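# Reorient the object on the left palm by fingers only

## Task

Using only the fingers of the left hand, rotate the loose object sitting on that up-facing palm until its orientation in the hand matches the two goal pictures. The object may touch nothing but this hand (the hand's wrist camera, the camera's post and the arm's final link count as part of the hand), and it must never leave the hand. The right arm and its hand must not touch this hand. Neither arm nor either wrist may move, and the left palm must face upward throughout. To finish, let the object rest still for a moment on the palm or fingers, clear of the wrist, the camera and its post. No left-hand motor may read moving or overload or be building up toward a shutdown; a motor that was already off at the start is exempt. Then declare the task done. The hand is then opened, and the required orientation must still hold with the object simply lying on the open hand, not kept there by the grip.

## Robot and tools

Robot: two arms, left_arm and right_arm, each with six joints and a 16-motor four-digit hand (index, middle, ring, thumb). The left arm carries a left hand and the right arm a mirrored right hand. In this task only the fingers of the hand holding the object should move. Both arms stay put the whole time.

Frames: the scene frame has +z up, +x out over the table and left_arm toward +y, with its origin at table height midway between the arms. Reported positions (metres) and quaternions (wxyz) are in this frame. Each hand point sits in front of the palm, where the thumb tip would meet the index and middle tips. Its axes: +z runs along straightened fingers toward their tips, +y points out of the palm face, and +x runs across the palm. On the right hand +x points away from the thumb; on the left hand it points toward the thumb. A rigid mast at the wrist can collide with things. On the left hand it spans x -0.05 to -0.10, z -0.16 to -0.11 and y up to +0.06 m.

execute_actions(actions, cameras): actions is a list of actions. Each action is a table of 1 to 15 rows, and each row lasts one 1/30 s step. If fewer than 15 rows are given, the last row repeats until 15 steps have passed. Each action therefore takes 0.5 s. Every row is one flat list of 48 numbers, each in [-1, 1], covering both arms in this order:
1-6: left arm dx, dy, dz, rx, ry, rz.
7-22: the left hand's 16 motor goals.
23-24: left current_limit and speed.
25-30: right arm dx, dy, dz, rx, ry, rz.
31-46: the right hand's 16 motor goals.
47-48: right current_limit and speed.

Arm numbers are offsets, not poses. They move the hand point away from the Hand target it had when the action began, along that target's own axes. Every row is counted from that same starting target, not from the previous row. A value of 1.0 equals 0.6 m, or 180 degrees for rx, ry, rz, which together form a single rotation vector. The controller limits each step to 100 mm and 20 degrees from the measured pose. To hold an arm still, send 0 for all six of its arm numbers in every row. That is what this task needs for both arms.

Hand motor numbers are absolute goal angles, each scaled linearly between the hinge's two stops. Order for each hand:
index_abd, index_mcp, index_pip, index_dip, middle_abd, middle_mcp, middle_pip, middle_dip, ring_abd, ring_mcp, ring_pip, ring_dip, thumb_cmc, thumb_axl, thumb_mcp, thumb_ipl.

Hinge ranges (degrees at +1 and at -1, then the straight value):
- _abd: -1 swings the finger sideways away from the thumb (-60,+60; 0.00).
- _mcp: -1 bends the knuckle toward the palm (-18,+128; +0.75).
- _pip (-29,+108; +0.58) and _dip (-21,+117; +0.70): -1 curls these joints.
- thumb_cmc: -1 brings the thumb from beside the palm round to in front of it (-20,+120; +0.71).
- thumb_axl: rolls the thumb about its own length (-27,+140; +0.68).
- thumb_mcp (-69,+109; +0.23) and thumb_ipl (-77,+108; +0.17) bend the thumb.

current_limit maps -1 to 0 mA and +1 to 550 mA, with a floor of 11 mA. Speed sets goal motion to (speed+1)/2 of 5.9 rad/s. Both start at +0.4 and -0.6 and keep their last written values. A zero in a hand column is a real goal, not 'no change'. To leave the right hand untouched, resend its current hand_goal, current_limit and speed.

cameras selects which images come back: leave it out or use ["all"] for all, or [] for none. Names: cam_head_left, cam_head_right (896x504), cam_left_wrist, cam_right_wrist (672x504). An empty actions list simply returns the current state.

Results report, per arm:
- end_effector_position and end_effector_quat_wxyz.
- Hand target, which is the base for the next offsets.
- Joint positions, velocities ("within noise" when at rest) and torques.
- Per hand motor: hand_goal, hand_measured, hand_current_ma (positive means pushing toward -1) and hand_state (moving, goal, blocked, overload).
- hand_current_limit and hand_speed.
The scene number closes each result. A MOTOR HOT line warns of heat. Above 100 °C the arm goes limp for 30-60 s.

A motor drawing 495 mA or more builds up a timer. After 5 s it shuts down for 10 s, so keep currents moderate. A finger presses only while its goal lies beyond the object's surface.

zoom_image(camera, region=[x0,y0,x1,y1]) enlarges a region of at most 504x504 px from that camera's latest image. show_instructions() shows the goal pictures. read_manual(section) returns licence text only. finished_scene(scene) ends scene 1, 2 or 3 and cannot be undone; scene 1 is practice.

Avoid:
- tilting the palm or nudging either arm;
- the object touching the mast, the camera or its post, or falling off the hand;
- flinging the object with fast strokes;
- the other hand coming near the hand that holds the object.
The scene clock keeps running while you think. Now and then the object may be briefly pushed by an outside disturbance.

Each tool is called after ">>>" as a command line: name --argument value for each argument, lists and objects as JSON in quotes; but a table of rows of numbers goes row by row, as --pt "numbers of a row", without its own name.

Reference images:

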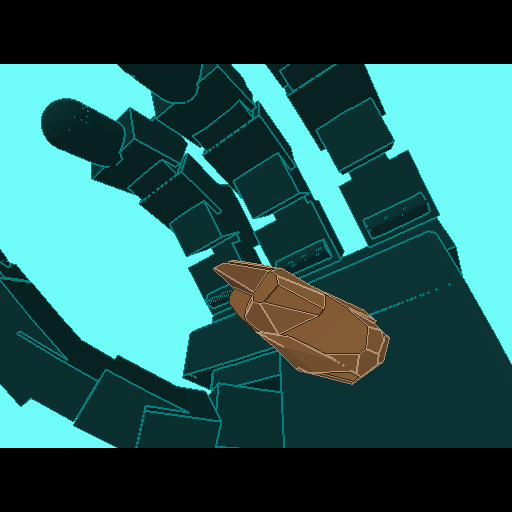

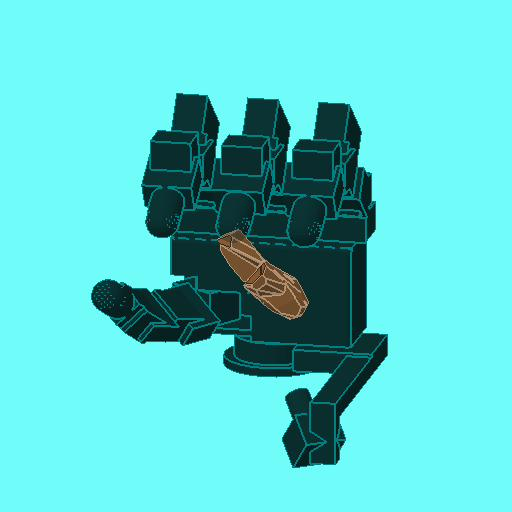

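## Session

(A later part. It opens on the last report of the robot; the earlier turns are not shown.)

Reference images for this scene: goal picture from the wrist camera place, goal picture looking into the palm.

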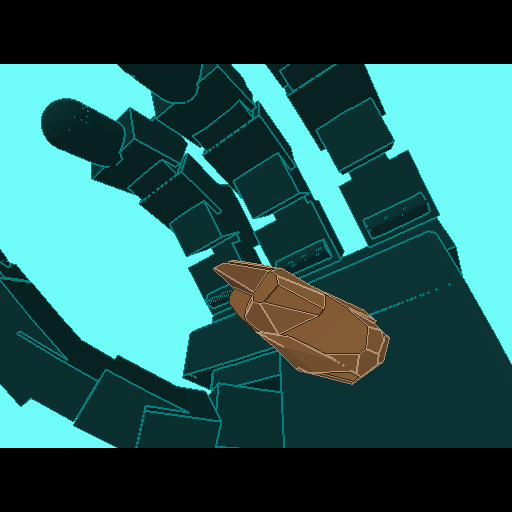

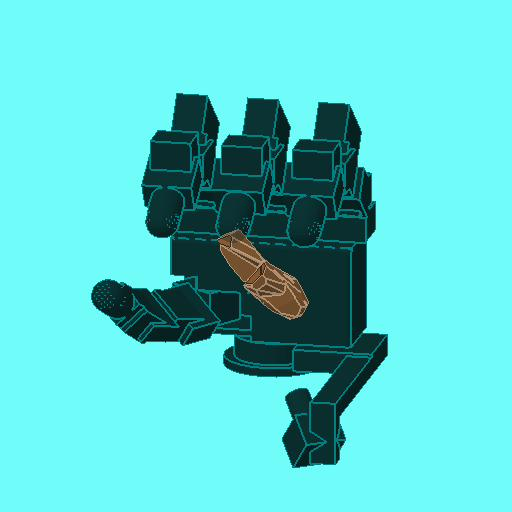

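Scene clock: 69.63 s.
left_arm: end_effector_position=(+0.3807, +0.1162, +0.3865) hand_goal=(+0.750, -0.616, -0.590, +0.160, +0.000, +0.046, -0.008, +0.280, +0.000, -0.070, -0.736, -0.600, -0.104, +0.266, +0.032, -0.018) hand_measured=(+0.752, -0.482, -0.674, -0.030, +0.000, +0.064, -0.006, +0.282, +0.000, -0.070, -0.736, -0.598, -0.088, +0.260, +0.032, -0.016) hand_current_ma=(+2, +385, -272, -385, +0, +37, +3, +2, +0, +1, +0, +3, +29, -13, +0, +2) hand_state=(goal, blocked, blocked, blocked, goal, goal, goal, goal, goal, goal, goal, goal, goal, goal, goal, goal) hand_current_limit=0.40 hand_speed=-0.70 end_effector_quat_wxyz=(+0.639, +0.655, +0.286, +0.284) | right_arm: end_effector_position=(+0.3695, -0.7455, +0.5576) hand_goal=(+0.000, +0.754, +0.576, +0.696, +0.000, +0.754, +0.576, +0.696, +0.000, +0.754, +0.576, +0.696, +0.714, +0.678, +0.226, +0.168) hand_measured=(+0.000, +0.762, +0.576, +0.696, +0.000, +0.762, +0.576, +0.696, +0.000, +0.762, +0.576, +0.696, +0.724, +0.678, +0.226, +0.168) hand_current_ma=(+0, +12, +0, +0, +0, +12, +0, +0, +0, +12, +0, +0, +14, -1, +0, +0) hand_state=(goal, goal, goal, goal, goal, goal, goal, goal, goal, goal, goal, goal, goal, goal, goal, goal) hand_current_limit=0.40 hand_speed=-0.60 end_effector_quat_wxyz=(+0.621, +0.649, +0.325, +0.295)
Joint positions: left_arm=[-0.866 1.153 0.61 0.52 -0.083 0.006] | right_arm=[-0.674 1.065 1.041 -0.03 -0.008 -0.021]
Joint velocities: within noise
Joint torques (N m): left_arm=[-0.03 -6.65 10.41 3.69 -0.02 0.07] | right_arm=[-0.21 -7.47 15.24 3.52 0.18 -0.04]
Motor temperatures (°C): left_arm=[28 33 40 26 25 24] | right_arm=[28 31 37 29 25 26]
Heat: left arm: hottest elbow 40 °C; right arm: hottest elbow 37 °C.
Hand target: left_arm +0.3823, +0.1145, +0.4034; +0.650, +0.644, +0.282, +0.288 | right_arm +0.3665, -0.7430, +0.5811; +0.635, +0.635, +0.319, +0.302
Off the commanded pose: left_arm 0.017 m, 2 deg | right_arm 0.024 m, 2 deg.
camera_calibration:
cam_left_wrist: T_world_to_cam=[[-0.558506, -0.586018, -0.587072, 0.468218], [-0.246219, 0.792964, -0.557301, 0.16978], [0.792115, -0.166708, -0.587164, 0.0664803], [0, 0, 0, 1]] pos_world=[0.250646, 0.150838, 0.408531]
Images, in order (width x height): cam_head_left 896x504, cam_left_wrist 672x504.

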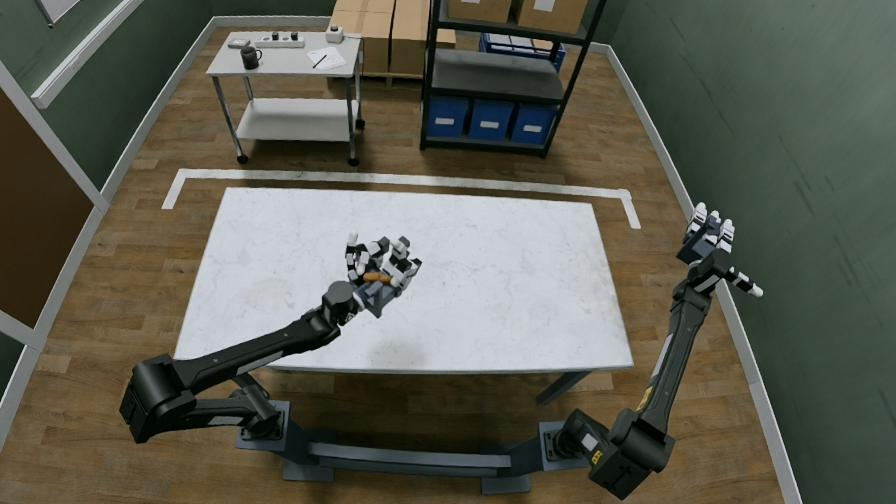

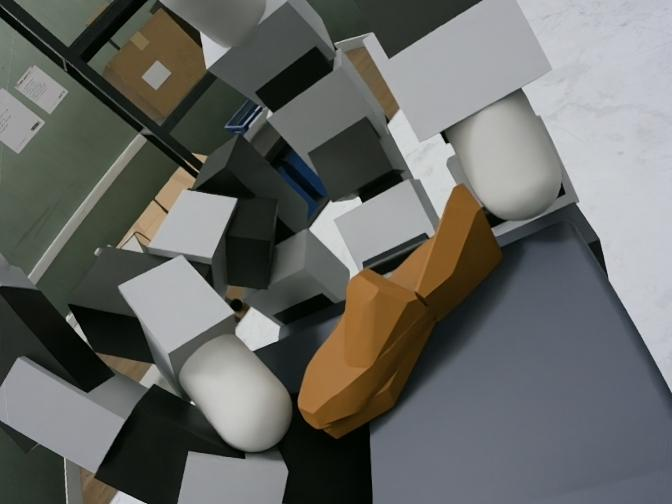

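>>> execute_actions --actions '[[[0,0,0,0,0,0,0.75,-0.479,-0.664,-0.029,0,0.046,-0.008,0.28,0,-0.07,-0.737,-0.6,0.4,0.266,0.032,-0.018,0.4,-0.6,0,0,0,0,0,0,0,0.754,0.576,0.696,0,0.754,0.576,0.696,0,0.754,0.576,0.696,0.714,0.678,0.226,0.168,0.4,-0.6]],[[0,0,0,0,0,0,0.8,-0.55,-0.64,0.07,0,0.046,-0.008,0.28,-0.3,-0.07,-0.737,-0.6,0.5,0.266,0.032,-0.018,0.4,-0.7,0,0,0,0,0,0,0,0.754,0.576,0.696,0,0.754,0.576,0.696,0,0.754,0.576,0.696,0.714,0.678,0.226,0.168,0.4,-0.6]],[[0,0,0,0,0,0,1,-0.616,-0.591,0.16,0,0.046,-0.008,0.28,-0.5,-0.07,-0.737,-0.6,0.5,0.266,0.032,-0.018,0.4,-0.7,0,0,0,0,0,0,0,0.754,0.576,0.696,0,0.754,0.576,0.696,0,0.754,0.576,0.696,0.714,0.678,0.226,0.168,0.4,-0.6]]]' --cameras '["cam_left_wrist","cam_head_left"]'

>>> zoom_image --camera "cam_head_left" --region '[330, 220, 430, 320]'

Scene clock: 79.33 s.
left_arm: end_effector_position=(+0.3807, +0.1162, +0.3865) hand_goal=(+1.000, -0.616, -0.590, +0.160, +0.000, +0.046, -0.008, +0.280, -0.500, -0.070, -0.736, -0.600, +0.500, +0.266, +0.032, -0.018) hand_measured=(+1.000, -0.558, -0.638, +0.104, +0.000, +0.064, -0.006, +0.282, -0.498, -0.070, -0.736, -0.598, +0.514, +0.254, +0.032, -0.016) hand_current_ma=(+0, +182, -133, -162, +0, +37, +3, +2, +3, +1, +0, +2, +29, -30, +0, +2) hand_state=(goal, blocked, blocked, blocked, goal, goal, goal, goal, goal, goal, goal, goal, goal, goal, goal, goal) hand_current_limit=0.40 hand_speed=-0.70 end_effector_quat_wxyz=(+0.639, +0.655, +0.286, +0.284) | right_arm: end_effector_position=(+0.3695, -0.7455, +0.5576) hand_goal=(+0.000, +0.754, +0.576, +0.696, +0.000, +0.754, +0.576, +0.696, +0.000, +0.754, +0.576, +0.696, +0.714, +0.678, +0.226, +0.168) hand_measured=(+0.000, +0.762, +0.576, +0.696, +0.000, +0.762, +0.576, +0.696, +0.000, +0.762, +0.576, +0.696, +0.724, +0.678, +0.226, +0.168) hand_current_ma=(+0, +12, +0, +0, +0, +12, +0, +0, +0, +12, +0, +0, +14, -1, +0, +0) hand_state=(goal, goal, goal, goal, goal, goal, goal, goal, goal, goal, goal, goal, goal, goal, goal, goal) hand_current_limit=0.40 hand_speed=-0.60 end_effector_quat_wxyz=(+0.621, +0.649, +0.325, +0.295)
Joint positions: left_arm=[-0.866 1.153 0.61 0.52 -0.083 0.006] | right_arm=[-0.674 1.065 1.041 -0.03 -0.008 -0.021]
Joint velocities: within noise
Joint torques (N m): left_arm=[0.03 -6.65 10.37 3.62 -0.02 0.12] | right_arm=[-0.26 -7.59 15.25 3.54 0.19 -0.04]
Motor temperatures (°C): left_arm=[28 33 41 26 25 24] | right_arm=[28 31 37 29 25 26]
Heat: left arm: hottest elbow 41 °C; right arm: hottest elbow 37 °C.
Hand target: left_arm +0.3823, +0.1145, +0.4034; +0.650, +0.644, +0.282, +0.288 | right_arm +0.3665, -0.7430, +0.5811; +0.635, +0.635, +0.319, +0.302
Off the commanded pose: left_arm 0.017 m, 2 deg | right_arm 0.024 m, 2 deg.
camera_calibration:
cam_left_wrist: T_world_to_cam=[[-0.558506, -0.586018, -0.587072, 0.468218], [-0.246219, 0.792964, -0.557301, 0.16978], [0.792115, -0.166708, -0.587164, 0.0664803], [0, 0, 0, 1]] pos_world=[0.250646, 0.150838, 0.408531]
Images, in order (width x height): cam_head_left 896x504, cam_left_wrist 672x504.

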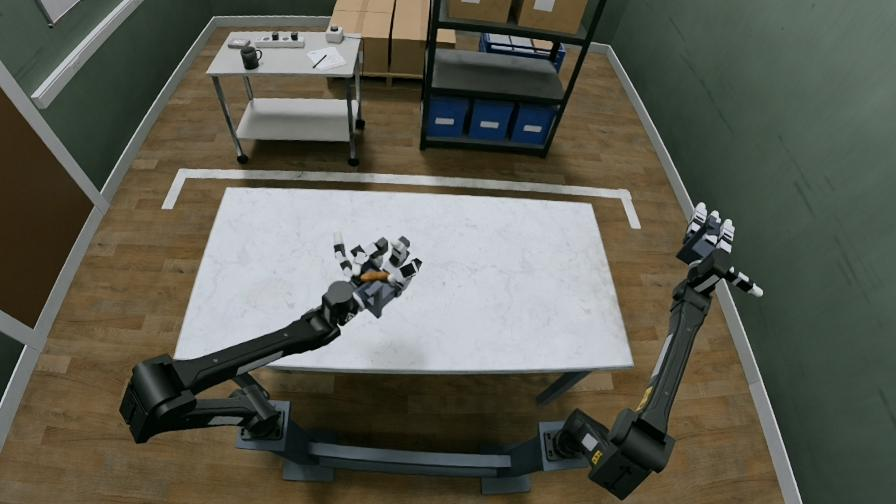

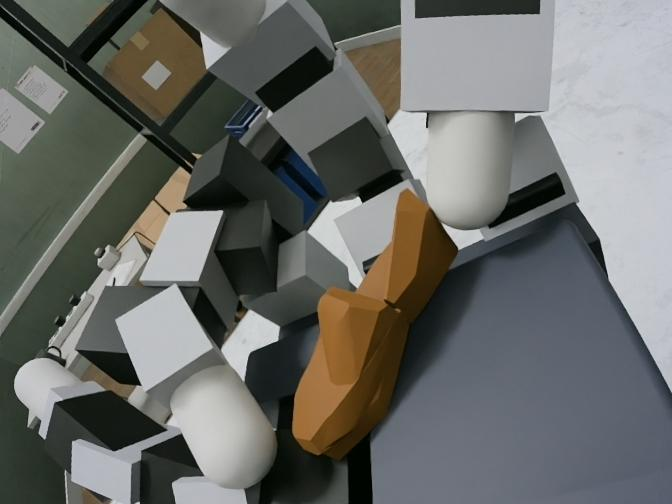

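Scaled by 5.040 from the camera's 896x504 image, which has a finer 1280x720 frame.

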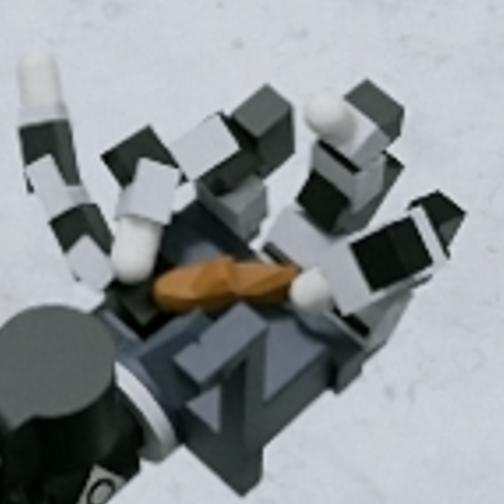

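>>> execute_actions --actions '[[[0,0,0,0,0,0,0.6,-0.5,0.2,0.3,0,0.046,-0.008,0.28,-0.5,-0.07,-0.737,-0.6,0.5,0.266,0.032,-0.018,0.4,-0.6,0,0,0,0,0,0,0,0.754,0.576,0.696,0,0.754,0.576,0.696,0,0.754,0.576,0.696,0.714,0.678,0.226,0.168,0.4,-0.6]],[[0,0,0,0,0,0,0,0.046,-0.008,0.28,0,0.046,-0.008,0.28,-0.5,-0.07,-0.737,-0.6,0.5,0.266,0.032,-0.018,0.4,-0.6,0,0,0,0,0,0,0,0.754,0.576,0.696,0,0.754,0.576,0.696,0,0.754,0.576,0.696,0.714,0.678,0.226,0.168,0.4,-0.6]],[[0,0,0,0,0,0,0,0.046,-0.008,0.28,0,0.046,-0.008,0.28,-0.5,-0.07,-0.737,-0.6,0.1,0.266,0.032,-0.018,0.4,-0.7,0,0,0,0,0,0,0,0.754,0.576,0.696,0,0.754,0.576,0.696,0,0.754,0.576,0.696,0.714,0.678,0.226,0.168,0.4,-0.6]],[[0,0,0,0,0,0,0,0.046,-0.008,0.28,0,0.046,-0.008,0.28,-0.5,-0.07,-0.737,-0.6,-0.5,0.266,0.032,-0.018,0.4,-0.7,0,0,0,0,0,0,0,0.754,0.576,0.696,0,0.754,0.576,0.696,0,0.754,0.576,0.696,0.714,0.678,0.226,0.168,0.4,-0.6]],[[0,0,0,0,0,0,0,0.046,-0.008,0.28,0,0.046,-0.008,0.28,-0.5,-0.07,-0.737,-0.6,-0.5,0.266,0.032,-0.018,0.4,-0.7,0,0,0,0,0,0,0,0.754,0.576,0.696,0,0.754,0.576,0.696,0,0.754,0.576,0.696,0.714,0.678,0.226,0.168,0.4,-0.6]]]' --cameras '["cam_left_wrist","cam_head_left"]'

>>> zoom_image --camera "cam_head_left" --region '[330, 220, 430, 320]'

Scene clock: 97.00 s.
left_arm: end_effector_position=(+0.3807, +0.1162, +0.3865) hand_goal=(+0.000, +0.046, -0.008, +0.280, +0.000, +0.046, -0.008, +0.280, -0.500, -0.070, -0.736, -0.600, -0.500, +0.266, +0.032, -0.018) hand_measured=(+0.002, +0.050, -0.010, +0.282, +0.000, +0.064, -0.006, +0.282, -0.498, -0.070, -0.736, -0.598, -0.498, +0.266, +0.032, -0.016) hand_current_ma=(+2, +5, -2, +2, +0, +37, +3, +2, +3, +1, +0, +2, +3, +0, +0, +1) hand_state=(goal, goal, goal, goal, goal, goal, goal, goal, goal, goal, goal, goal, goal, goal, goal, goal) hand_current_limit=0.40 hand_speed=-0.70 end_effector_quat_wxyz=(+0.639, +0.655, +0.286, +0.284) | right_arm: end_effector_position=(+0.3695, -0.7455, +0.5576) hand_goal=(+0.000, +0.754, +0.576, +0.696, +0.000, +0.754, +0.576, +0.696, +0.000, +0.754, +0.576, +0.696, +0.714, +0.678, +0.226, +0.168) hand_measured=(+0.000, +0.762, +0.576, +0.696, +0.000, +0.762, +0.576, +0.696, +0.000, +0.762, +0.576, +0.696, +0.724, +0.678, +0.226, +0.168) hand_current_ma=(+0, +12, +0, +0, +0, +12, +0, +0, +0, +12, +0, +0, +14, -1, +0, +0) hand_state=(goal, goal, goal, goal, goal, goal, goal, goal, goal, goal, goal, goal, goal, goal, goal, goal) hand_current_limit=0.40 hand_speed=-0.60 end_effector_quat_wxyz=(+0.621, +0.649, +0.325, +0.295)
Joint positions: left_arm=[-0.866 1.153 0.61 0.52 -0.083 0.006] | right_arm=[-0.674 1.065 1.041 -0.03 -0.008 -0.021]
Joint velocities: within noise
Joint torques (N m): left_arm=[-0.03 -6.77 10.44 3.71 -0.01 0.03] | right_arm=[-0.15 -7.65 15.24 3.52 0.18 -0.03]
Motor temperatures (°C): left_arm=[28 34 43 26 25 24] | right_arm=[28 31 39 29 25 26]
Heat: left arm: hottest elbow 43 °C; right arm: hottest elbow 39 °C.
Hand target: left_arm +0.3823, +0.1145, +0.4034; +0.650, +0.644, +0.282, +0.288 | right_arm +0.3665, -0.7430, +0.5811; +0.635, +0.635, +0.319, +0.302
Off the commanded pose: left_arm 0.017 m, 2 deg | right_arm 0.024 m, 2 deg.
camera_calibration:
cam_left_wrist: T_world_to_cam=[[-0.558506, -0.586018, -0.587072, 0.468218], [-0.246219, 0.792964, -0.557301, 0.16978], [0.792115, -0.166708, -0.587164, 0.0664803], [0, 0, 0, 1]] pos_world=[0.250646, 0.150838, 0.408531]
Images, in order (width x height): cam_head_left 896x504, cam_left_wrist 672x504.

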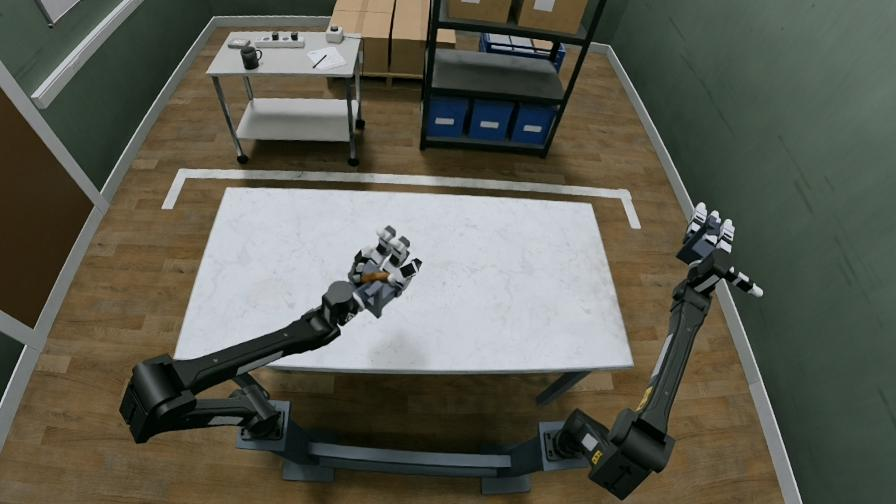

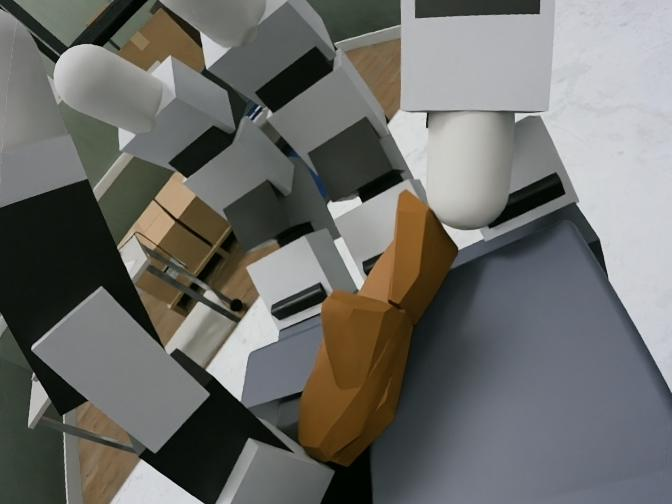

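Scaled by 5.040 from the camera's 896x504 image, which has a finer 1280x720 frame.

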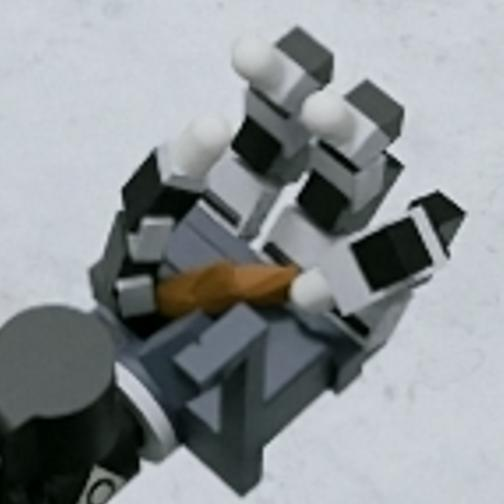

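>>> execute_actions --actions '[[[0,0,0,0,0,0,0,0.046,-0.008,0.28,0,0.046,-0.008,0.28,-0.5,-0.07,-0.737,-0.6,-0.75,0.266,0.032,-0.018,0.4,-0.7,0,0,0,0,0,0,0,0.754,0.576,0.696,0,0.754,0.576,0.696,0,0.754,0.576,0.696,0.714,0.678,0.226,0.168,0.4,-0.6]],[[0,0,0,0,0,0,0,0.046,-0.008,0.28,0,0.046,-0.008,0.28,-0.8,-0.07,-0.737,-0.6,-0.98,0.266,0.032,-0.018,0.4,-0.7,0,0,0,0,0,0,0,0.754,0.576,0.696,0,0.754,0.576,0.696,0,0.754,0.576,0.696,0.714,0.678,0.226,0.168,0.4,-0.6]],[[0,0,0,0,0,0,0,0.046,-0.008,0.28,0,0.046,-0.008,0.28,-0.8,-0.07,-0.737,-0.6,-0.98,0.266,0.032,-0.018,0.4,-0.7,0,0,0,0,0,0,0,0.754,0.576,0.696,0,0.754,0.576,0.696,0,0.754,0.576,0.696,0.714,0.678,0.226,0.168,0.4,-0.6]]]' --cameras '["cam_left_wrist","cam_head_left"]'

>>> zoom_image --camera "cam_head_left" --region '[330, 220, 430, 320]'

Scene clock: 103.23 s.
left_arm: end_effector_position=(+0.3807, +0.1162, +0.3865) hand_goal=(+0.000, +0.046, -0.008, +0.280, +0.000, +0.046, -0.008, +0.280, -0.800, -0.070, -0.736, -0.600, -0.980, +0.266, +0.032, -0.018) hand_measured=(+0.002, +0.050, -0.010, +0.282, +0.000, +0.064, -0.006, +0.282, -0.798, -0.062, -0.736, -0.604, -0.984, +0.262, +0.030, -0.018) hand_current_ma=(+2, +5, -2, +2, +0, +37, +3, +2, +2, +13, +1, -4, -5, -5, -3, +1) hand_state=(goal, goal, goal, goal, goal, goal, goal, goal, goal, goal, goal, goal, goal, goal, goal, goal) hand_current_limit=0.40 hand_speed=-0.70 end_effector_quat_wxyz=(+0.639, +0.655, +0.286, +0.284) | right_arm: end_effector_position=(+0.3695, -0.7455, +0.5576) hand_goal=(+0.000, +0.754, +0.576, +0.696, +0.000, +0.754, +0.576, +0.696, +0.000, +0.754, +0.576, +0.696, +0.714, +0.678, +0.226, +0.168) hand_measured=(+0.000, +0.762, +0.576, +0.696, +0.000, +0.762, +0.576, +0.696, +0.000, +0.762, +0.576, +0.696, +0.724, +0.678, +0.226, +0.168) hand_current_ma=(+0, +12, +0, +0, +0, +12, +0, +0, +0, +12, +0, +0, +14, -1, +0, +0) hand_state=(goal, goal, goal, goal, goal, goal, goal, goal, goal, goal, goal, goal, goal, goal, goal, goal) hand_current_limit=0.40 hand_speed=-0.60 end_effector_quat_wxyz=(+0.621, +0.649, +0.325, +0.295)
Joint positions: left_arm=[-0.866 1.153 0.61 0.52 -0.083 0.006] | right_arm=[-0.674 1.065 1.041 -0.03 -0.008 -0.021]
Joint velocities: within noise
Joint torques (N m): left_arm=[0.03 -6.71 10.44 3.73 -0.02 -0.01] | right_arm=[-0.26 -7.53 15.25 3.51 0.19 -0.04]
Motor temperatures (°C): left_arm=[28 34 43 26 25 24] | right_arm=[28 31 39 29 25 26]
Heat: left arm: hottest elbow 43 °C; right arm: hottest elbow 39 °C.
Hand target: left_arm +0.3823, +0.1145, +0.4034; +0.650, +0.644, +0.282, +0.288 | right_arm +0.3665, -0.7430, +0.5811; +0.635, +0.635, +0.319, +0.302
Off the commanded pose: left_arm 0.017 m, 2 deg | right_arm 0.024 m, 2 deg.
camera_calibration:
cam_left_wrist: T_world_to_cam=[[-0.558506, -0.586018, -0.587072, 0.468218], [-0.246219, 0.792964, -0.557301, 0.16978], [0.792115, -0.166708, -0.587164, 0.0664803], [0, 0, 0, 1]] pos_world=[0.250646, 0.150838, 0.408531]
Images, in order (width x height): cam_head_left 896x504, cam_left_wrist 672x504.

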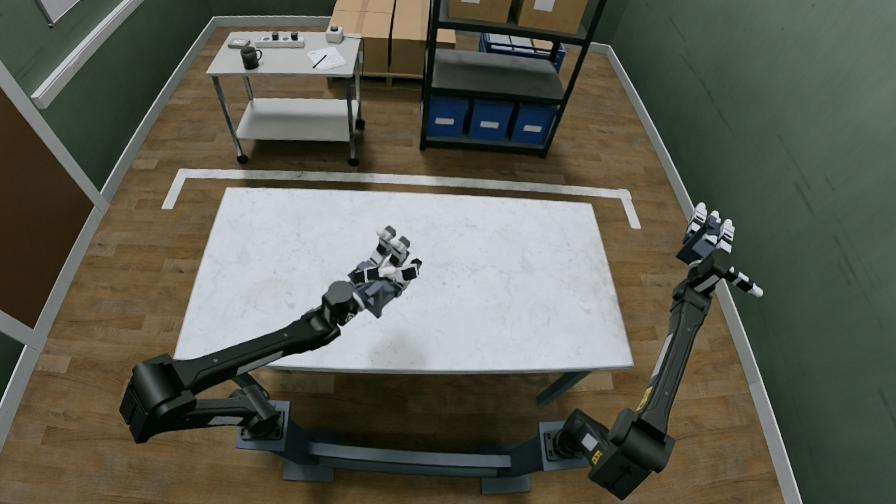

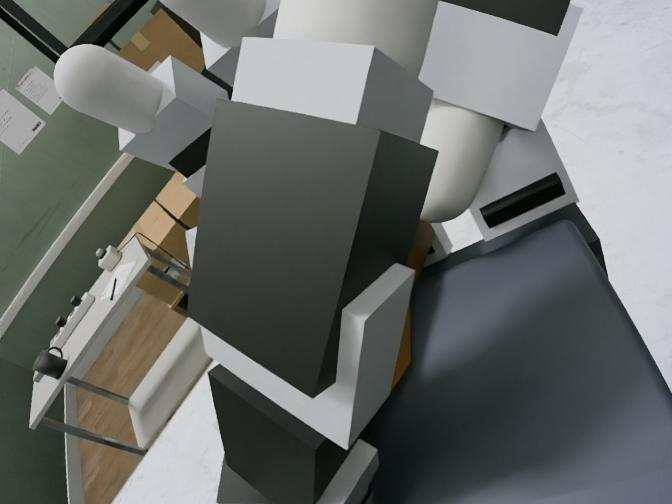

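Scaled by 5.040 from the camera's 896x504 image, which has a finer 1280x720 frame.

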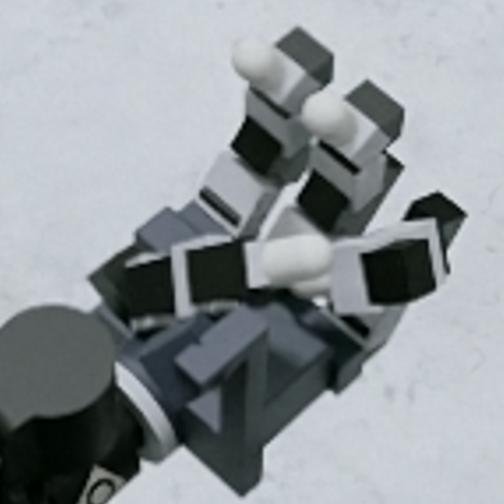

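>>> execute_actions --actions '[[[0,0,0,0,0,0,0,0.046,-0.008,0.28,0,0.046,-0.008,0.28,-0.8,-0.07,-0.737,-0.6,-0.5,0.266,0.032,-0.018,0.4,-0.6,0,0,0,0,0,0,0,0.754,0.576,0.696,0,0.754,0.576,0.696,0,0.754,0.576,0.696,0.714,0.678,0.226,0.168,0.4,-0.6]]]' --cameras '["cam_left_wrist","cam_head_left"]'

>>> zoom_image --camera "cam_head_left" --region '[330, 220, 430, 320]'

Scene clock: 106.90 s.
left_arm: end_effector_position=(+0.3807, +0.1162, +0.3865) hand_goal=(+0.000, +0.046, -0.008, +0.280, +0.000, +0.046, -0.008, +0.280, -0.800, -0.070, -0.736, -0.600, -0.500, +0.266, +0.032, -0.018) hand_measured=(+0.002, +0.050, -0.010, +0.282, +0.000, +0.064, -0.006, +0.282, -0.798, -0.062, -0.736, -0.604, -0.502, +0.264, +0.030, -0.018) hand_current_ma=(+2, +5, -2, +2, +0, +37, +3, +2, +2, +13, +1, -4, -3, -3, -3, +1) hand_state=(goal, goal, goal, goal, goal, goal, goal, goal, goal, goal, goal, goal, goal, goal, goal, goal) hand_current_limit=0.40 hand_speed=-0.60 end_effector_quat_wxyz=(+0.639, +0.655, +0.286, +0.284) | right_arm: end_effector_position=(+0.3695, -0.7455, +0.5576) hand_goal=(+0.000, +0.754, +0.576, +0.696, +0.000, +0.754, +0.576, +0.696, +0.000, +0.754, +0.576, +0.696, +0.714, +0.678, +0.226, +0.168) hand_measured=(+0.000, +0.762, +0.576, +0.696, +0.000, +0.762, +0.576, +0.696, +0.000, +0.762, +0.576, +0.696, +0.724, +0.678, +0.226, +0.168) hand_current_ma=(+0, +12, +0, +0, +0, +12, +0, +0, +0, +12, +0, +0, +14, -1, +0, +0) hand_state=(goal, goal, goal, goal, goal, goal, goal, goal, goal, goal, goal, goal, goal, goal, goal, goal) hand_current_limit=0.40 hand_speed=-0.60 end_effector_quat_wxyz=(+0.621, +0.649, +0.325, +0.295)
Joint positions: left_arm=[-0.866 1.153 0.61 0.52 -0.083 0.006] | right_arm=[-0.674 1.065 1.041 -0.03 -0.008 -0.021]
Joint velocities: within noise
Joint torques (N m): left_arm=[-0.09 -6.77 10.47 3.73 -0.02 0.02] | right_arm=[-0.26 -7.59 15.25 3.55 0.19 -0.03]
Motor temperatures (°C): left_arm=[28 34 43 26 25 24] | right_arm=[28 31 39 29 25 26]
Heat: left arm: hottest elbow 43 °C; right arm: hottest elbow 39 °C.
Hand target: left_arm +0.3823, +0.1145, +0.4034; +0.650, +0.644, +0.282, +0.288 | right_arm +0.3665, -0.7430, +0.5811; +0.635, +0.635, +0.319, +0.302
Off the commanded pose: left_arm 0.017 m, 2 deg | right_arm 0.024 m, 2 deg.
camera_calibration:
cam_left_wrist: T_world_to_cam=[[-0.558506, -0.586018, -0.587072, 0.468218], [-0.246219, 0.792964, -0.557301, 0.16978], [0.792115, -0.166708, -0.587164, 0.0664803], [0, 0, 0, 1]] pos_world=[0.250646, 0.150838, 0.408531]
Images, in order (width x height): cam_head_left 896x504, cam_left_wrist 672x504.

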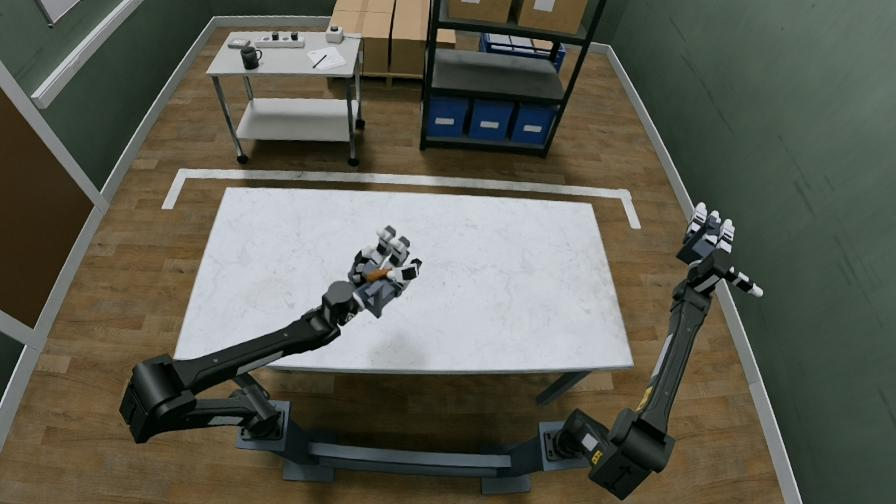

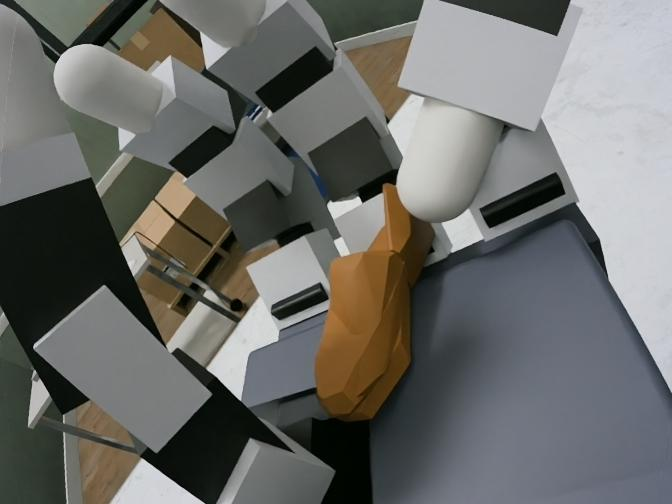

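Scaled by 5.040 from the camera's 896x504 image, which has a finer 1280x720 frame.

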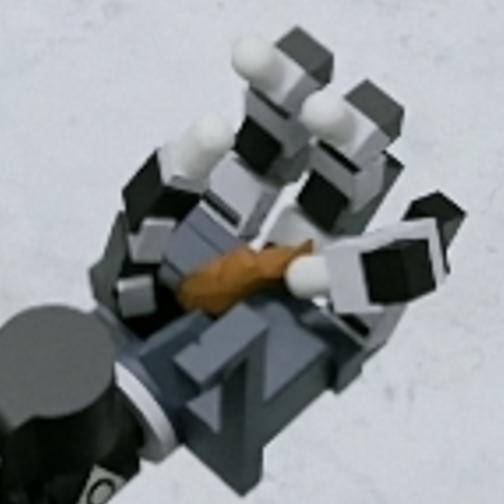

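>>> execute_actions --actions '[[[0,0,0,0,0,0,0,0.046,-0.008,0.28,0,0.046,-0.008,0.28,-0.8,0.5,-0.737,-0.6,-0.5,0.266,0.032,-0.018,0.4,-0.6,0,0,0,0,0,0,0,0.754,0.576,0.696,0,0.754,0.576,0.696,0,0.754,0.576,0.696,0.714,0.678,0.226,0.168,0.4,-0.6]],[[0,0,0,0,0,0,0,0.046,-0.008,0.28,0,0.754,-0.737,-0.826,-0.4,0.6,0,0.2,-0.5,0.266,0.032,-0.018,0.4,-0.6,0,0,0,0,0,0,0,0.754,0.576,0.696,0,0.754,0.576,0.696,0,0.754,0.576,0.696,0.714,0.678,0.226,0.168,0.4,-0.6]],[[0,0,0,0,0,0,0,0.046,-0.008,0.28,0,0.754,-0.737,-0.826,-0.4,0.6,0.3,0.4,-0.5,0.266,0.032,-0.018,0.4,-0.6,0,0,0,0,0,0,0,0.754,0.576,0.696,0,0.754,0.576,0.696,0,0.754,0.576,0.696,0.714,0.678,0.226,0.168,0.4,-0.6]],[[0,0,0,0,0,0,0,0.046,-0.008,0.28,0.85,0.754,-0.737,-0.826,-0.4,0.6,0.3,0.4,-0.5,0.266,0.032,-0.018,0.4,-0.6,0,0,0,0,0,0,0,0.754,0.576,0.696,0,0.754,0.576,0.696,0,0.754,0.576,0.696,0.714,0.678,0.226,0.168,0.4,-0.6]],[[0,0,0,0,0,0,0,0.046,-0.008,0.28,0.85,0.754,-0.737,-0.826,-0.4,0.6,0.3,0.4,-0.5,0.266,0.032,-0.018,0.4,-0.6,0,0,0,0,0,0,0,0.754,0.576,0.696,0,0.754,0.576,0.696,0,0.754,0.576,0.696,0.714,0.678,0.226,0.168,0.4,-0.6]]]' --cameras '["cam_left_wrist","cam_head_left"]'

>>> zoom_image --camera "cam_head_left" --region '[330, 220, 430, 320]'

Scene clock: 120.87 s.
left_arm: end_effector_position=(+0.3807, +0.1162, +0.3865) hand_goal=(+0.000, +0.046, -0.008, +0.280, +0.850, +0.754, -0.736, -0.826, -0.400, +0.600, +0.300, +0.400, -0.500, +0.266, +0.032, -0.018) hand_measured=(+0.002, +0.048, -0.010, +0.282, +0.756, +0.768, -0.760, -0.824, -0.404, +0.608, +0.300, +0.398, -0.502, +0.264, +0.030, -0.018) hand_current_ma=(+2, +1, -2, +2, -266, +29, -54, +2, -4, +13, +0, -3, -3, -3, -3, +1) hand_state=(goal, goal, goal, goal, blocked, goal, blocked, goal, goal, goal, goal, goal, goal, goal, goal, goal) hand_current_limit=0.40 hand_speed=-0.60 end_effector_quat_wxyz=(+0.639, +0.655, +0.286, +0.284) | right_arm: end_effector_position=(+0.3695, -0.7455, +0.5576) hand_goal=(+0.000, +0.754, +0.576, +0.696, +0.000, +0.754, +0.576, +0.696, +0.000, +0.754, +0.576, +0.696, +0.714, +0.678, +0.226, +0.168) hand_measured=(+0.000, +0.762, +0.576, +0.696, +0.000, +0.762, +0.576, +0.696, +0.000, +0.762, +0.576, +0.696, +0.724, +0.678, +0.226, +0.168) hand_current_ma=(+0, +12, +0, +0, +0, +12, +0, +0, +0, +12, +0, +0, +14, -1, +0, +0) hand_state=(goal, goal, goal, goal, goal, goal, goal, goal, goal, goal, goal, goal, goal, goal, goal, goal) hand_current_limit=0.40 hand_speed=-0.60 end_effector_quat_wxyz=(+0.621, +0.649, +0.325, +0.295)
Joint positions: left_arm=[-0.866 1.153 0.61 0.52 -0.083 0.006] | right_arm=[-0.674 1.065 1.041 -0.03 -0.008 -0.021]
Joint velocities: within noise
Joint torques (N m): left_arm=[0.03 -6.77 10.54 3.78 -0.02 0.03] | right_arm=[-0.15 -7.53 15.25 3.55 0.18 -0.04]
Motor temperatures (°C): left_arm=[28 34 44 26 25 24] | right_arm=[28 31 40 29 25 26]
Heat: left arm: hottest elbow 44 °C; right arm: hottest elbow 40 °C.
Hand target: left_arm +0.3823, +0.1145, +0.4034; +0.650, +0.644, +0.282, +0.288 | right_arm +0.3665, -0.7430, +0.5811; +0.635, +0.635, +0.319, +0.302
Off the commanded pose: left_arm 0.017 m, 2 deg | right_arm 0.024 m, 2 deg.
camera_calibration:
cam_left_wrist: T_world_to_cam=[[-0.558506, -0.586018, -0.587072, 0.468218], [-0.246219, 0.792964, -0.557301, 0.16978], [0.792115, -0.166708, -0.587164, 0.0664803], [0, 0, 0, 1]] pos_world=[0.250646, 0.150838, 0.408531]
Images, in order (width x height): cam_head_left 896x504, cam_left_wrist 672x504.

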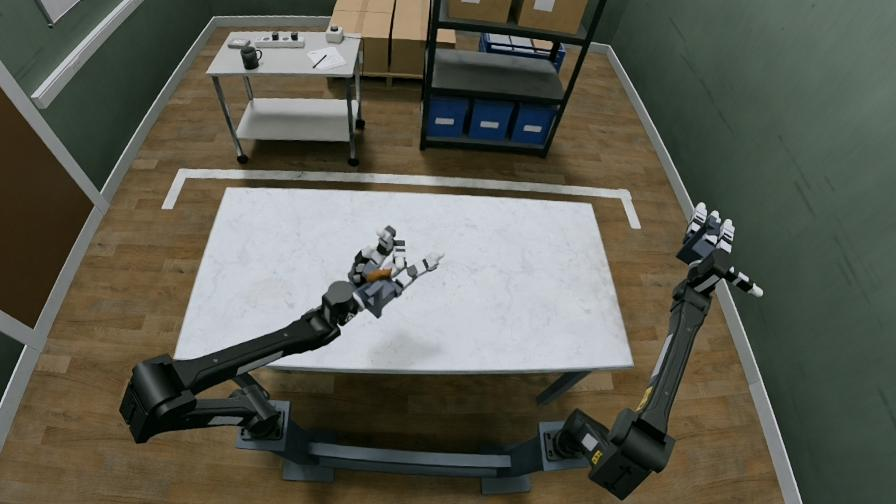

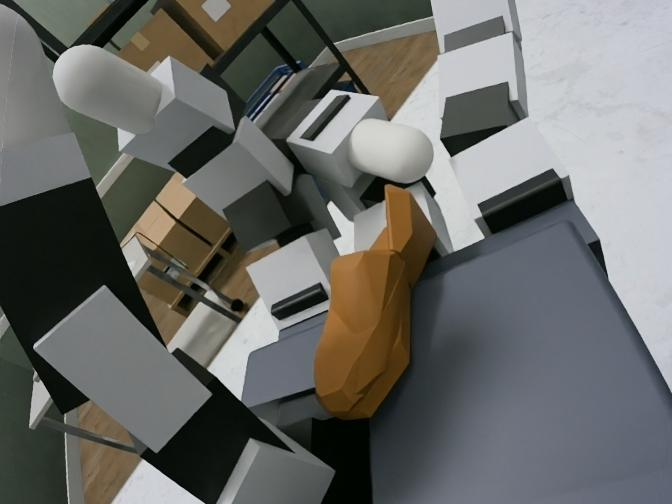

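Scaled by 5.040 from the camera's 896x504 image, which has a finer 1280x720 frame.

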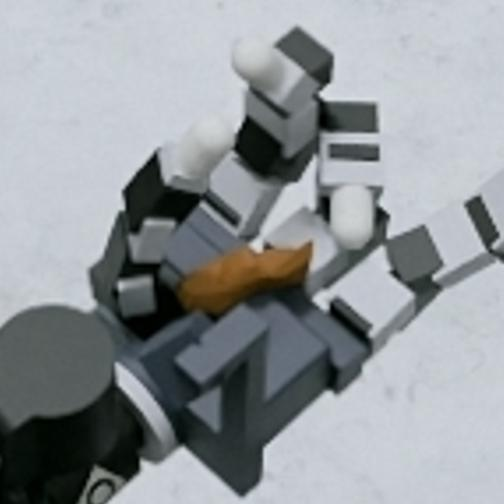

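>>> execute_actions --actions '[[[0,0,0,0,0,0,0,0.046,-0.008,0.28,0.75,0.45,-0.737,-0.826,-0.4,0.6,0.3,0.4,-0.5,0.266,0.032,-0.018,0.4,-0.7,0,0,0,0,0,0,0,0.754,0.576,0.696,0,0.754,0.576,0.696,0,0.754,0.576,0.696,0.714,0.678,0.226,0.168,0.4,-0.6]],[[0,0,0,0,0,0,0,0.046,-0.008,0.28,0.75,0.2,-0.737,-0.826,-0.4,0.6,0.3,0.4,-0.5,0.266,0.032,-0.018,0.4,-0.7,0,0,0,0,0,0,0,0.754,0.576,0.696,0,0.754,0.576,0.696,0,0.754,0.576,0.696,0.714,0.678,0.226,0.168,0.4,-0.6]],[[0,0,0,0,0,0,0,0.046,-0.008,0.28,0.4,0.2,-0.737,-0.826,-0.4,0.6,0.3,0.4,-0.5,0.266,0.032,-0.018,0.4,-0.7,0,0,0,0,0,0,0,0.754,0.576,0.696,0,0.754,0.576,0.696,0,0.754,0.576,0.696,0.714,0.678,0.226,0.168,0.4,-0.6]],[[0,0,0,0,0,0,0,0.046,-0.008,0.28,0,0.2,-0.737,-0.826,-0.4,0.6,0.3,0.4,-0.5,0.266,0.032,-0.018,0.4,-0.7,0,0,0,0,0,0,0,0.754,0.576,0.696,0,0.754,0.576,0.696,0,0.754,0.576,0.696,0.714,0.678,0.226,0.168,0.4,-0.6]]]' --cameras '["cam_left_wrist","cam_head_left"]'

>>> zoom_image --camera "cam_head_left" --region '[330, 220, 430, 320]'

Scene clock: 129.17 s.
left_arm: end_effector_position=(+0.3807, +0.1162, +0.3865) hand_goal=(+0.000, +0.046, -0.008, +0.280, +0.000, +0.200, -0.736, -0.826, -0.400, +0.600, +0.300, +0.400, -0.500, +0.266, +0.032, -0.018) hand_measured=(+0.002, +0.050, -0.010, +0.282, +0.002, +0.216, -0.736, -0.824, -0.404, +0.608, +0.300, +0.398, -0.502, +0.264, +0.030, -0.018) hand_current_ma=(+2, +5, -2, +2, +3, +34, +0, +2, -4, +13, +0, -3, -3, -3, -3, +1) hand_state=(goal, goal, goal, goal, goal, goal, goal, goal, goal, goal, goal, goal, goal, goal, goal, goal) hand_current_limit=0.40 hand_speed=-0.70 end_effector_quat_wxyz=(+0.639, +0.655, +0.286, +0.284) | right_arm: end_effector_position=(+0.3695, -0.7455, +0.5576) hand_goal=(+0.000, +0.754, +0.576, +0.696, +0.000, +0.754, +0.576, +0.696, +0.000, +0.754, +0.576, +0.696, +0.714, +0.678, +0.226, +0.168) hand_measured=(+0.000, +0.762, +0.576, +0.696, +0.000, +0.762, +0.576, +0.696, +0.000, +0.762, +0.576, +0.696, +0.724, +0.678, +0.226, +0.168) hand_current_ma=(+0, +12, +0, +0, +0, +12, +0, +0, +0, +12, +0, +0, +14, -1, +0, +0) hand_state=(goal, goal, goal, goal, goal, goal, goal, goal, goal, goal, goal, goal, goal, goal, goal, goal) hand_current_limit=0.40 hand_speed=-0.60 end_effector_quat_wxyz=(+0.621, +0.649, +0.325, +0.295)
Joint positions: left_arm=[-0.866 1.153 0.61 0.52 -0.083 0.006] | right_arm=[-0.674 1.065 1.041 -0.03 -0.008 -0.021]
Joint velocities: within noise
Joint torques (N m): left_arm=[-0.09 -6.83 10.5 3.78 -0.01 0.02] | right_arm=[-0.21 -7.59 15.27 3.55 0.19 -0.04]
Motor temperatures (°C): left_arm=[28 34 45 26 25 24] | right_arm=[28 31 40 29 25 26]
Heat: left arm: hottest elbow 45 °C; right arm: hottest elbow 40 °C.
Hand target: left_arm +0.3823, +0.1145, +0.4034; +0.650, +0.644, +0.282, +0.288 | right_arm +0.3665, -0.7430, +0.5811; +0.635, +0.635, +0.319, +0.302
Off the commanded pose: left_arm 0.017 m, 2 deg | right_arm 0.024 m, 2 deg.
camera_calibration:
cam_left_wrist: T_world_to_cam=[[-0.558506, -0.586018, -0.587072, 0.468218], [-0.246219, 0.792964, -0.557301, 0.16978], [0.792115, -0.166708, -0.587164, 0.0664803], [0, 0, 0, 1]] pos_world=[0.250646, 0.150838, 0.408531]
Images, in order (width x height): cam_head_left 896x504, cam_left_wrist 672x504.

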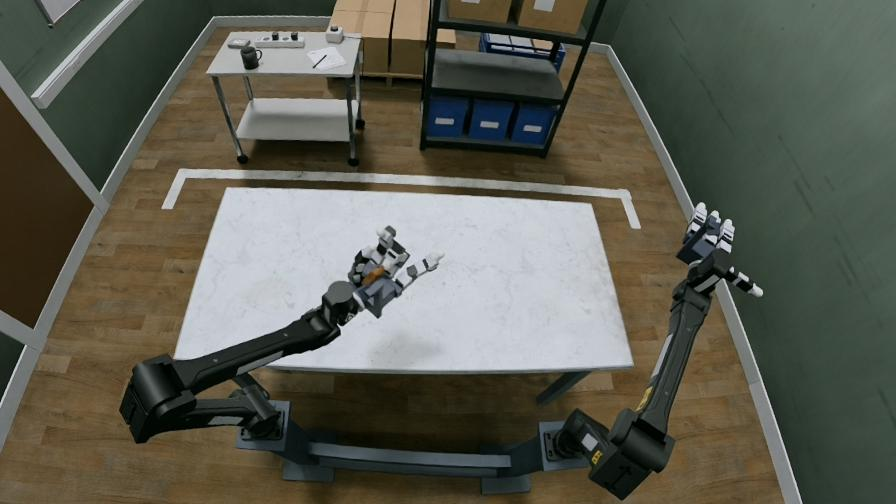

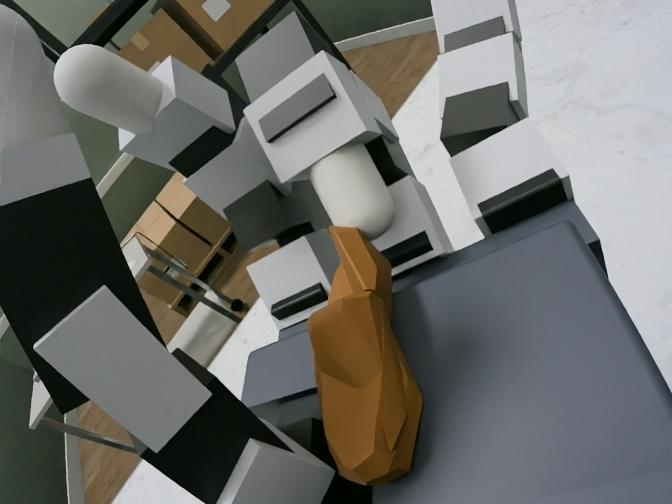

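Scaled by 5.040 from the camera's 896x504 image, which has a finer 1280x720 frame.

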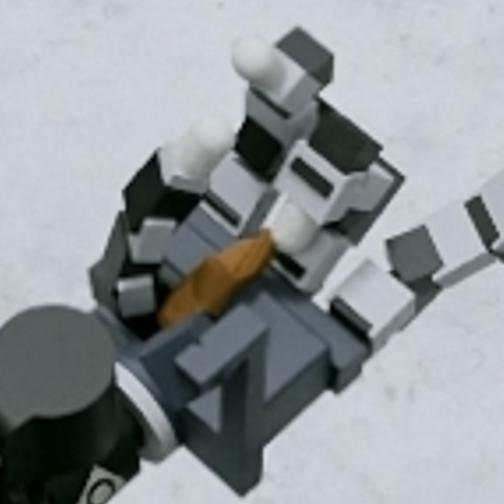

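>>> execute_actions --actions '[[[0,0,0,0,0,0,0,0.046,-0.008,0.28,-0.35,0.16,-0.737,-0.826,-0.4,0.6,0.3,0.4,-0.5,0.266,0.032,-0.018,0.4,-0.7,0,0,0,0,0,0,0,0.754,0.576,0.696,0,0.754,0.576,0.696,0,0.754,0.576,0.696,0.714,0.678,0.226,0.168,0.4,-0.6]],[[0,0,0,0,0,0,0,0.046,-0.008,0.28,-0.75,0.1,-0.737,-0.8,-0.4,0.6,0.3,0.4,-0.5,0.266,0.032,-0.018,0.4,-0.7,0,0,0,0,0,0,0,0.754,0.576,0.696,0,0.754,0.576,0.696,0,0.754,0.576,0.696,0.714,0.678,0.226,0.168,0.4,-0.6]]]' --cameras '["cam_left_wrist","cam_head_left"]'

>>> zoom_image --camera "cam_head_left" --region '[330, 220, 430, 320]'

Scene clock: 134.40 s.
left_arm: end_effector_position=(+0.3807, +0.1162, +0.3865) hand_goal=(+0.000, +0.046, -0.008, +0.280, -0.750, +0.100, -0.736, -0.800, -0.400, +0.600, +0.300, +0.400, -0.500, +0.266, +0.032, -0.018) hand_measured=(+0.002, +0.050, -0.010, +0.282, -0.748, +0.114, -0.736, -0.804, -0.404, +0.608, +0.300, +0.398, -0.502, +0.264, +0.030, -0.018) hand_current_ma=(+2, +5, -2, +2, +2, +27, +0, -4, -4, +13, +0, -3, -3, -3, -3, +1) hand_state=(goal, goal, goal, goal, goal, goal, goal, goal, goal, goal, goal, goal, goal, goal, goal, goal) hand_current_limit=0.40 hand_speed=-0.70 end_effector_quat_wxyz=(+0.639, +0.655, +0.286, +0.284) | right_arm: end_effector_position=(+0.3695, -0.7455, +0.5576) hand_goal=(+0.000, +0.754, +0.576, +0.696, +0.000, +0.754, +0.576, +0.696, +0.000, +0.754, +0.576, +0.696, +0.714, +0.678, +0.226, +0.168) hand_measured=(+0.000, +0.762, +0.576, +0.696, +0.000, +0.762, +0.576, +0.696, +0.000, +0.762, +0.576, +0.696, +0.724, +0.678, +0.226, +0.168) hand_current_ma=(+0, +12, +0, +0, +0, +12, +0, +0, +0, +12, +0, +0, +14, -1, +0, +0) hand_state=(goal, goal, goal, goal, goal, goal, goal, goal, goal, goal, goal, goal, goal, goal, goal, goal) hand_current_limit=0.40 hand_speed=-0.60 end_effector_quat_wxyz=(+0.621, +0.649, +0.325, +0.295)
Joint positions: left_arm=[-0.866 1.153 0.61 0.52 -0.083 0.006] | right_arm=[-0.674 1.065 1.041 -0.03 -0.008 -0.021]
Joint velocities: within noise
Joint torques (N m): left_arm=[-0.09 -6.71 10.48 3.75 -0.01 0.01] | right_arm=[-0.21 -7.59 15.25 3.52 0.19 -0.04]
Motor temperatures (°C): left_arm=[28 34 45 26 25 24] | right_arm=[28 31 40 29 25 26]
Heat: left arm: hottest elbow 45 °C; right arm: hottest elbow 40 °C.
Hand target: left_arm +0.3823, +0.1145, +0.4034; +0.650, +0.644, +0.282, +0.288 | right_arm +0.3665, -0.7430, +0.5811; +0.635, +0.635, +0.319, +0.302
Off the commanded pose: left_arm 0.017 m, 2 deg | right_arm 0.024 m, 2 deg.
camera_calibration:
cam_left_wrist: T_world_to_cam=[[-0.558506, -0.586018, -0.587072, 0.468218], [-0.246219, 0.792964, -0.557301, 0.16978], [0.792115, -0.166708, -0.587164, 0.0664803], [0, 0, 0, 1]] pos_world=[0.250646, 0.150838, 0.408531]
Images, in order (width x height): cam_head_left 896x504, cam_left_wrist 672x504.

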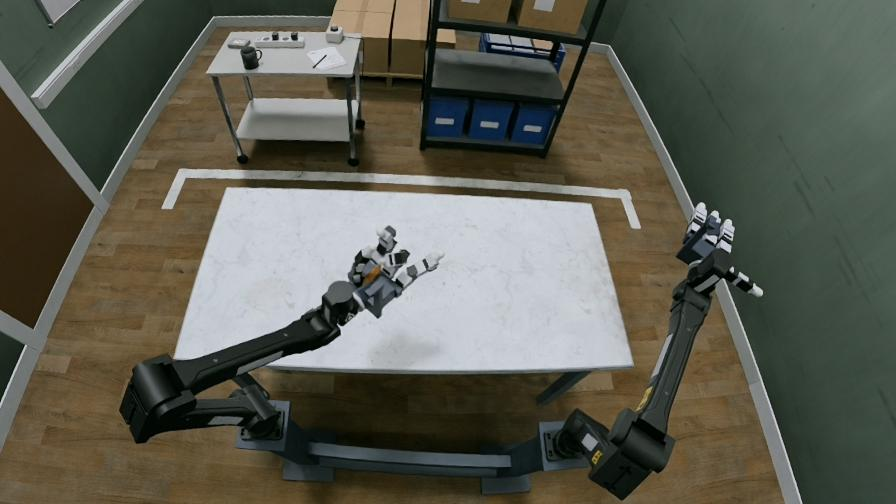

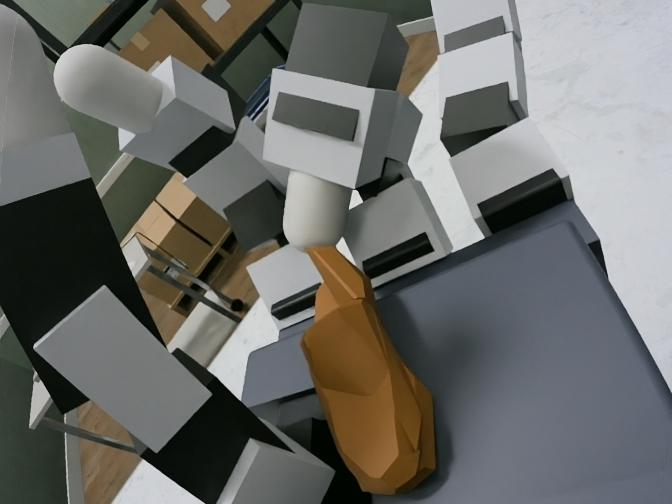

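Scaled by 5.040 from the camera's 896x504 image, which has a finer 1280x720 frame.

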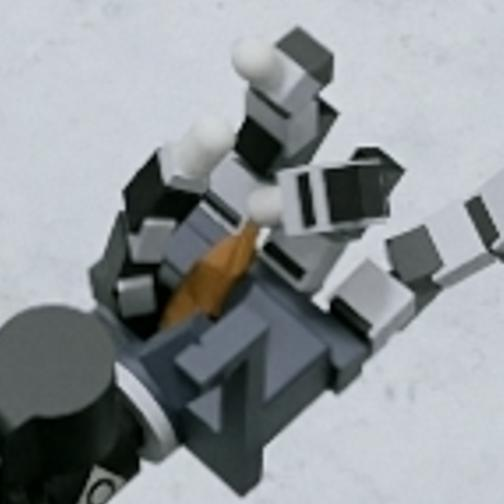

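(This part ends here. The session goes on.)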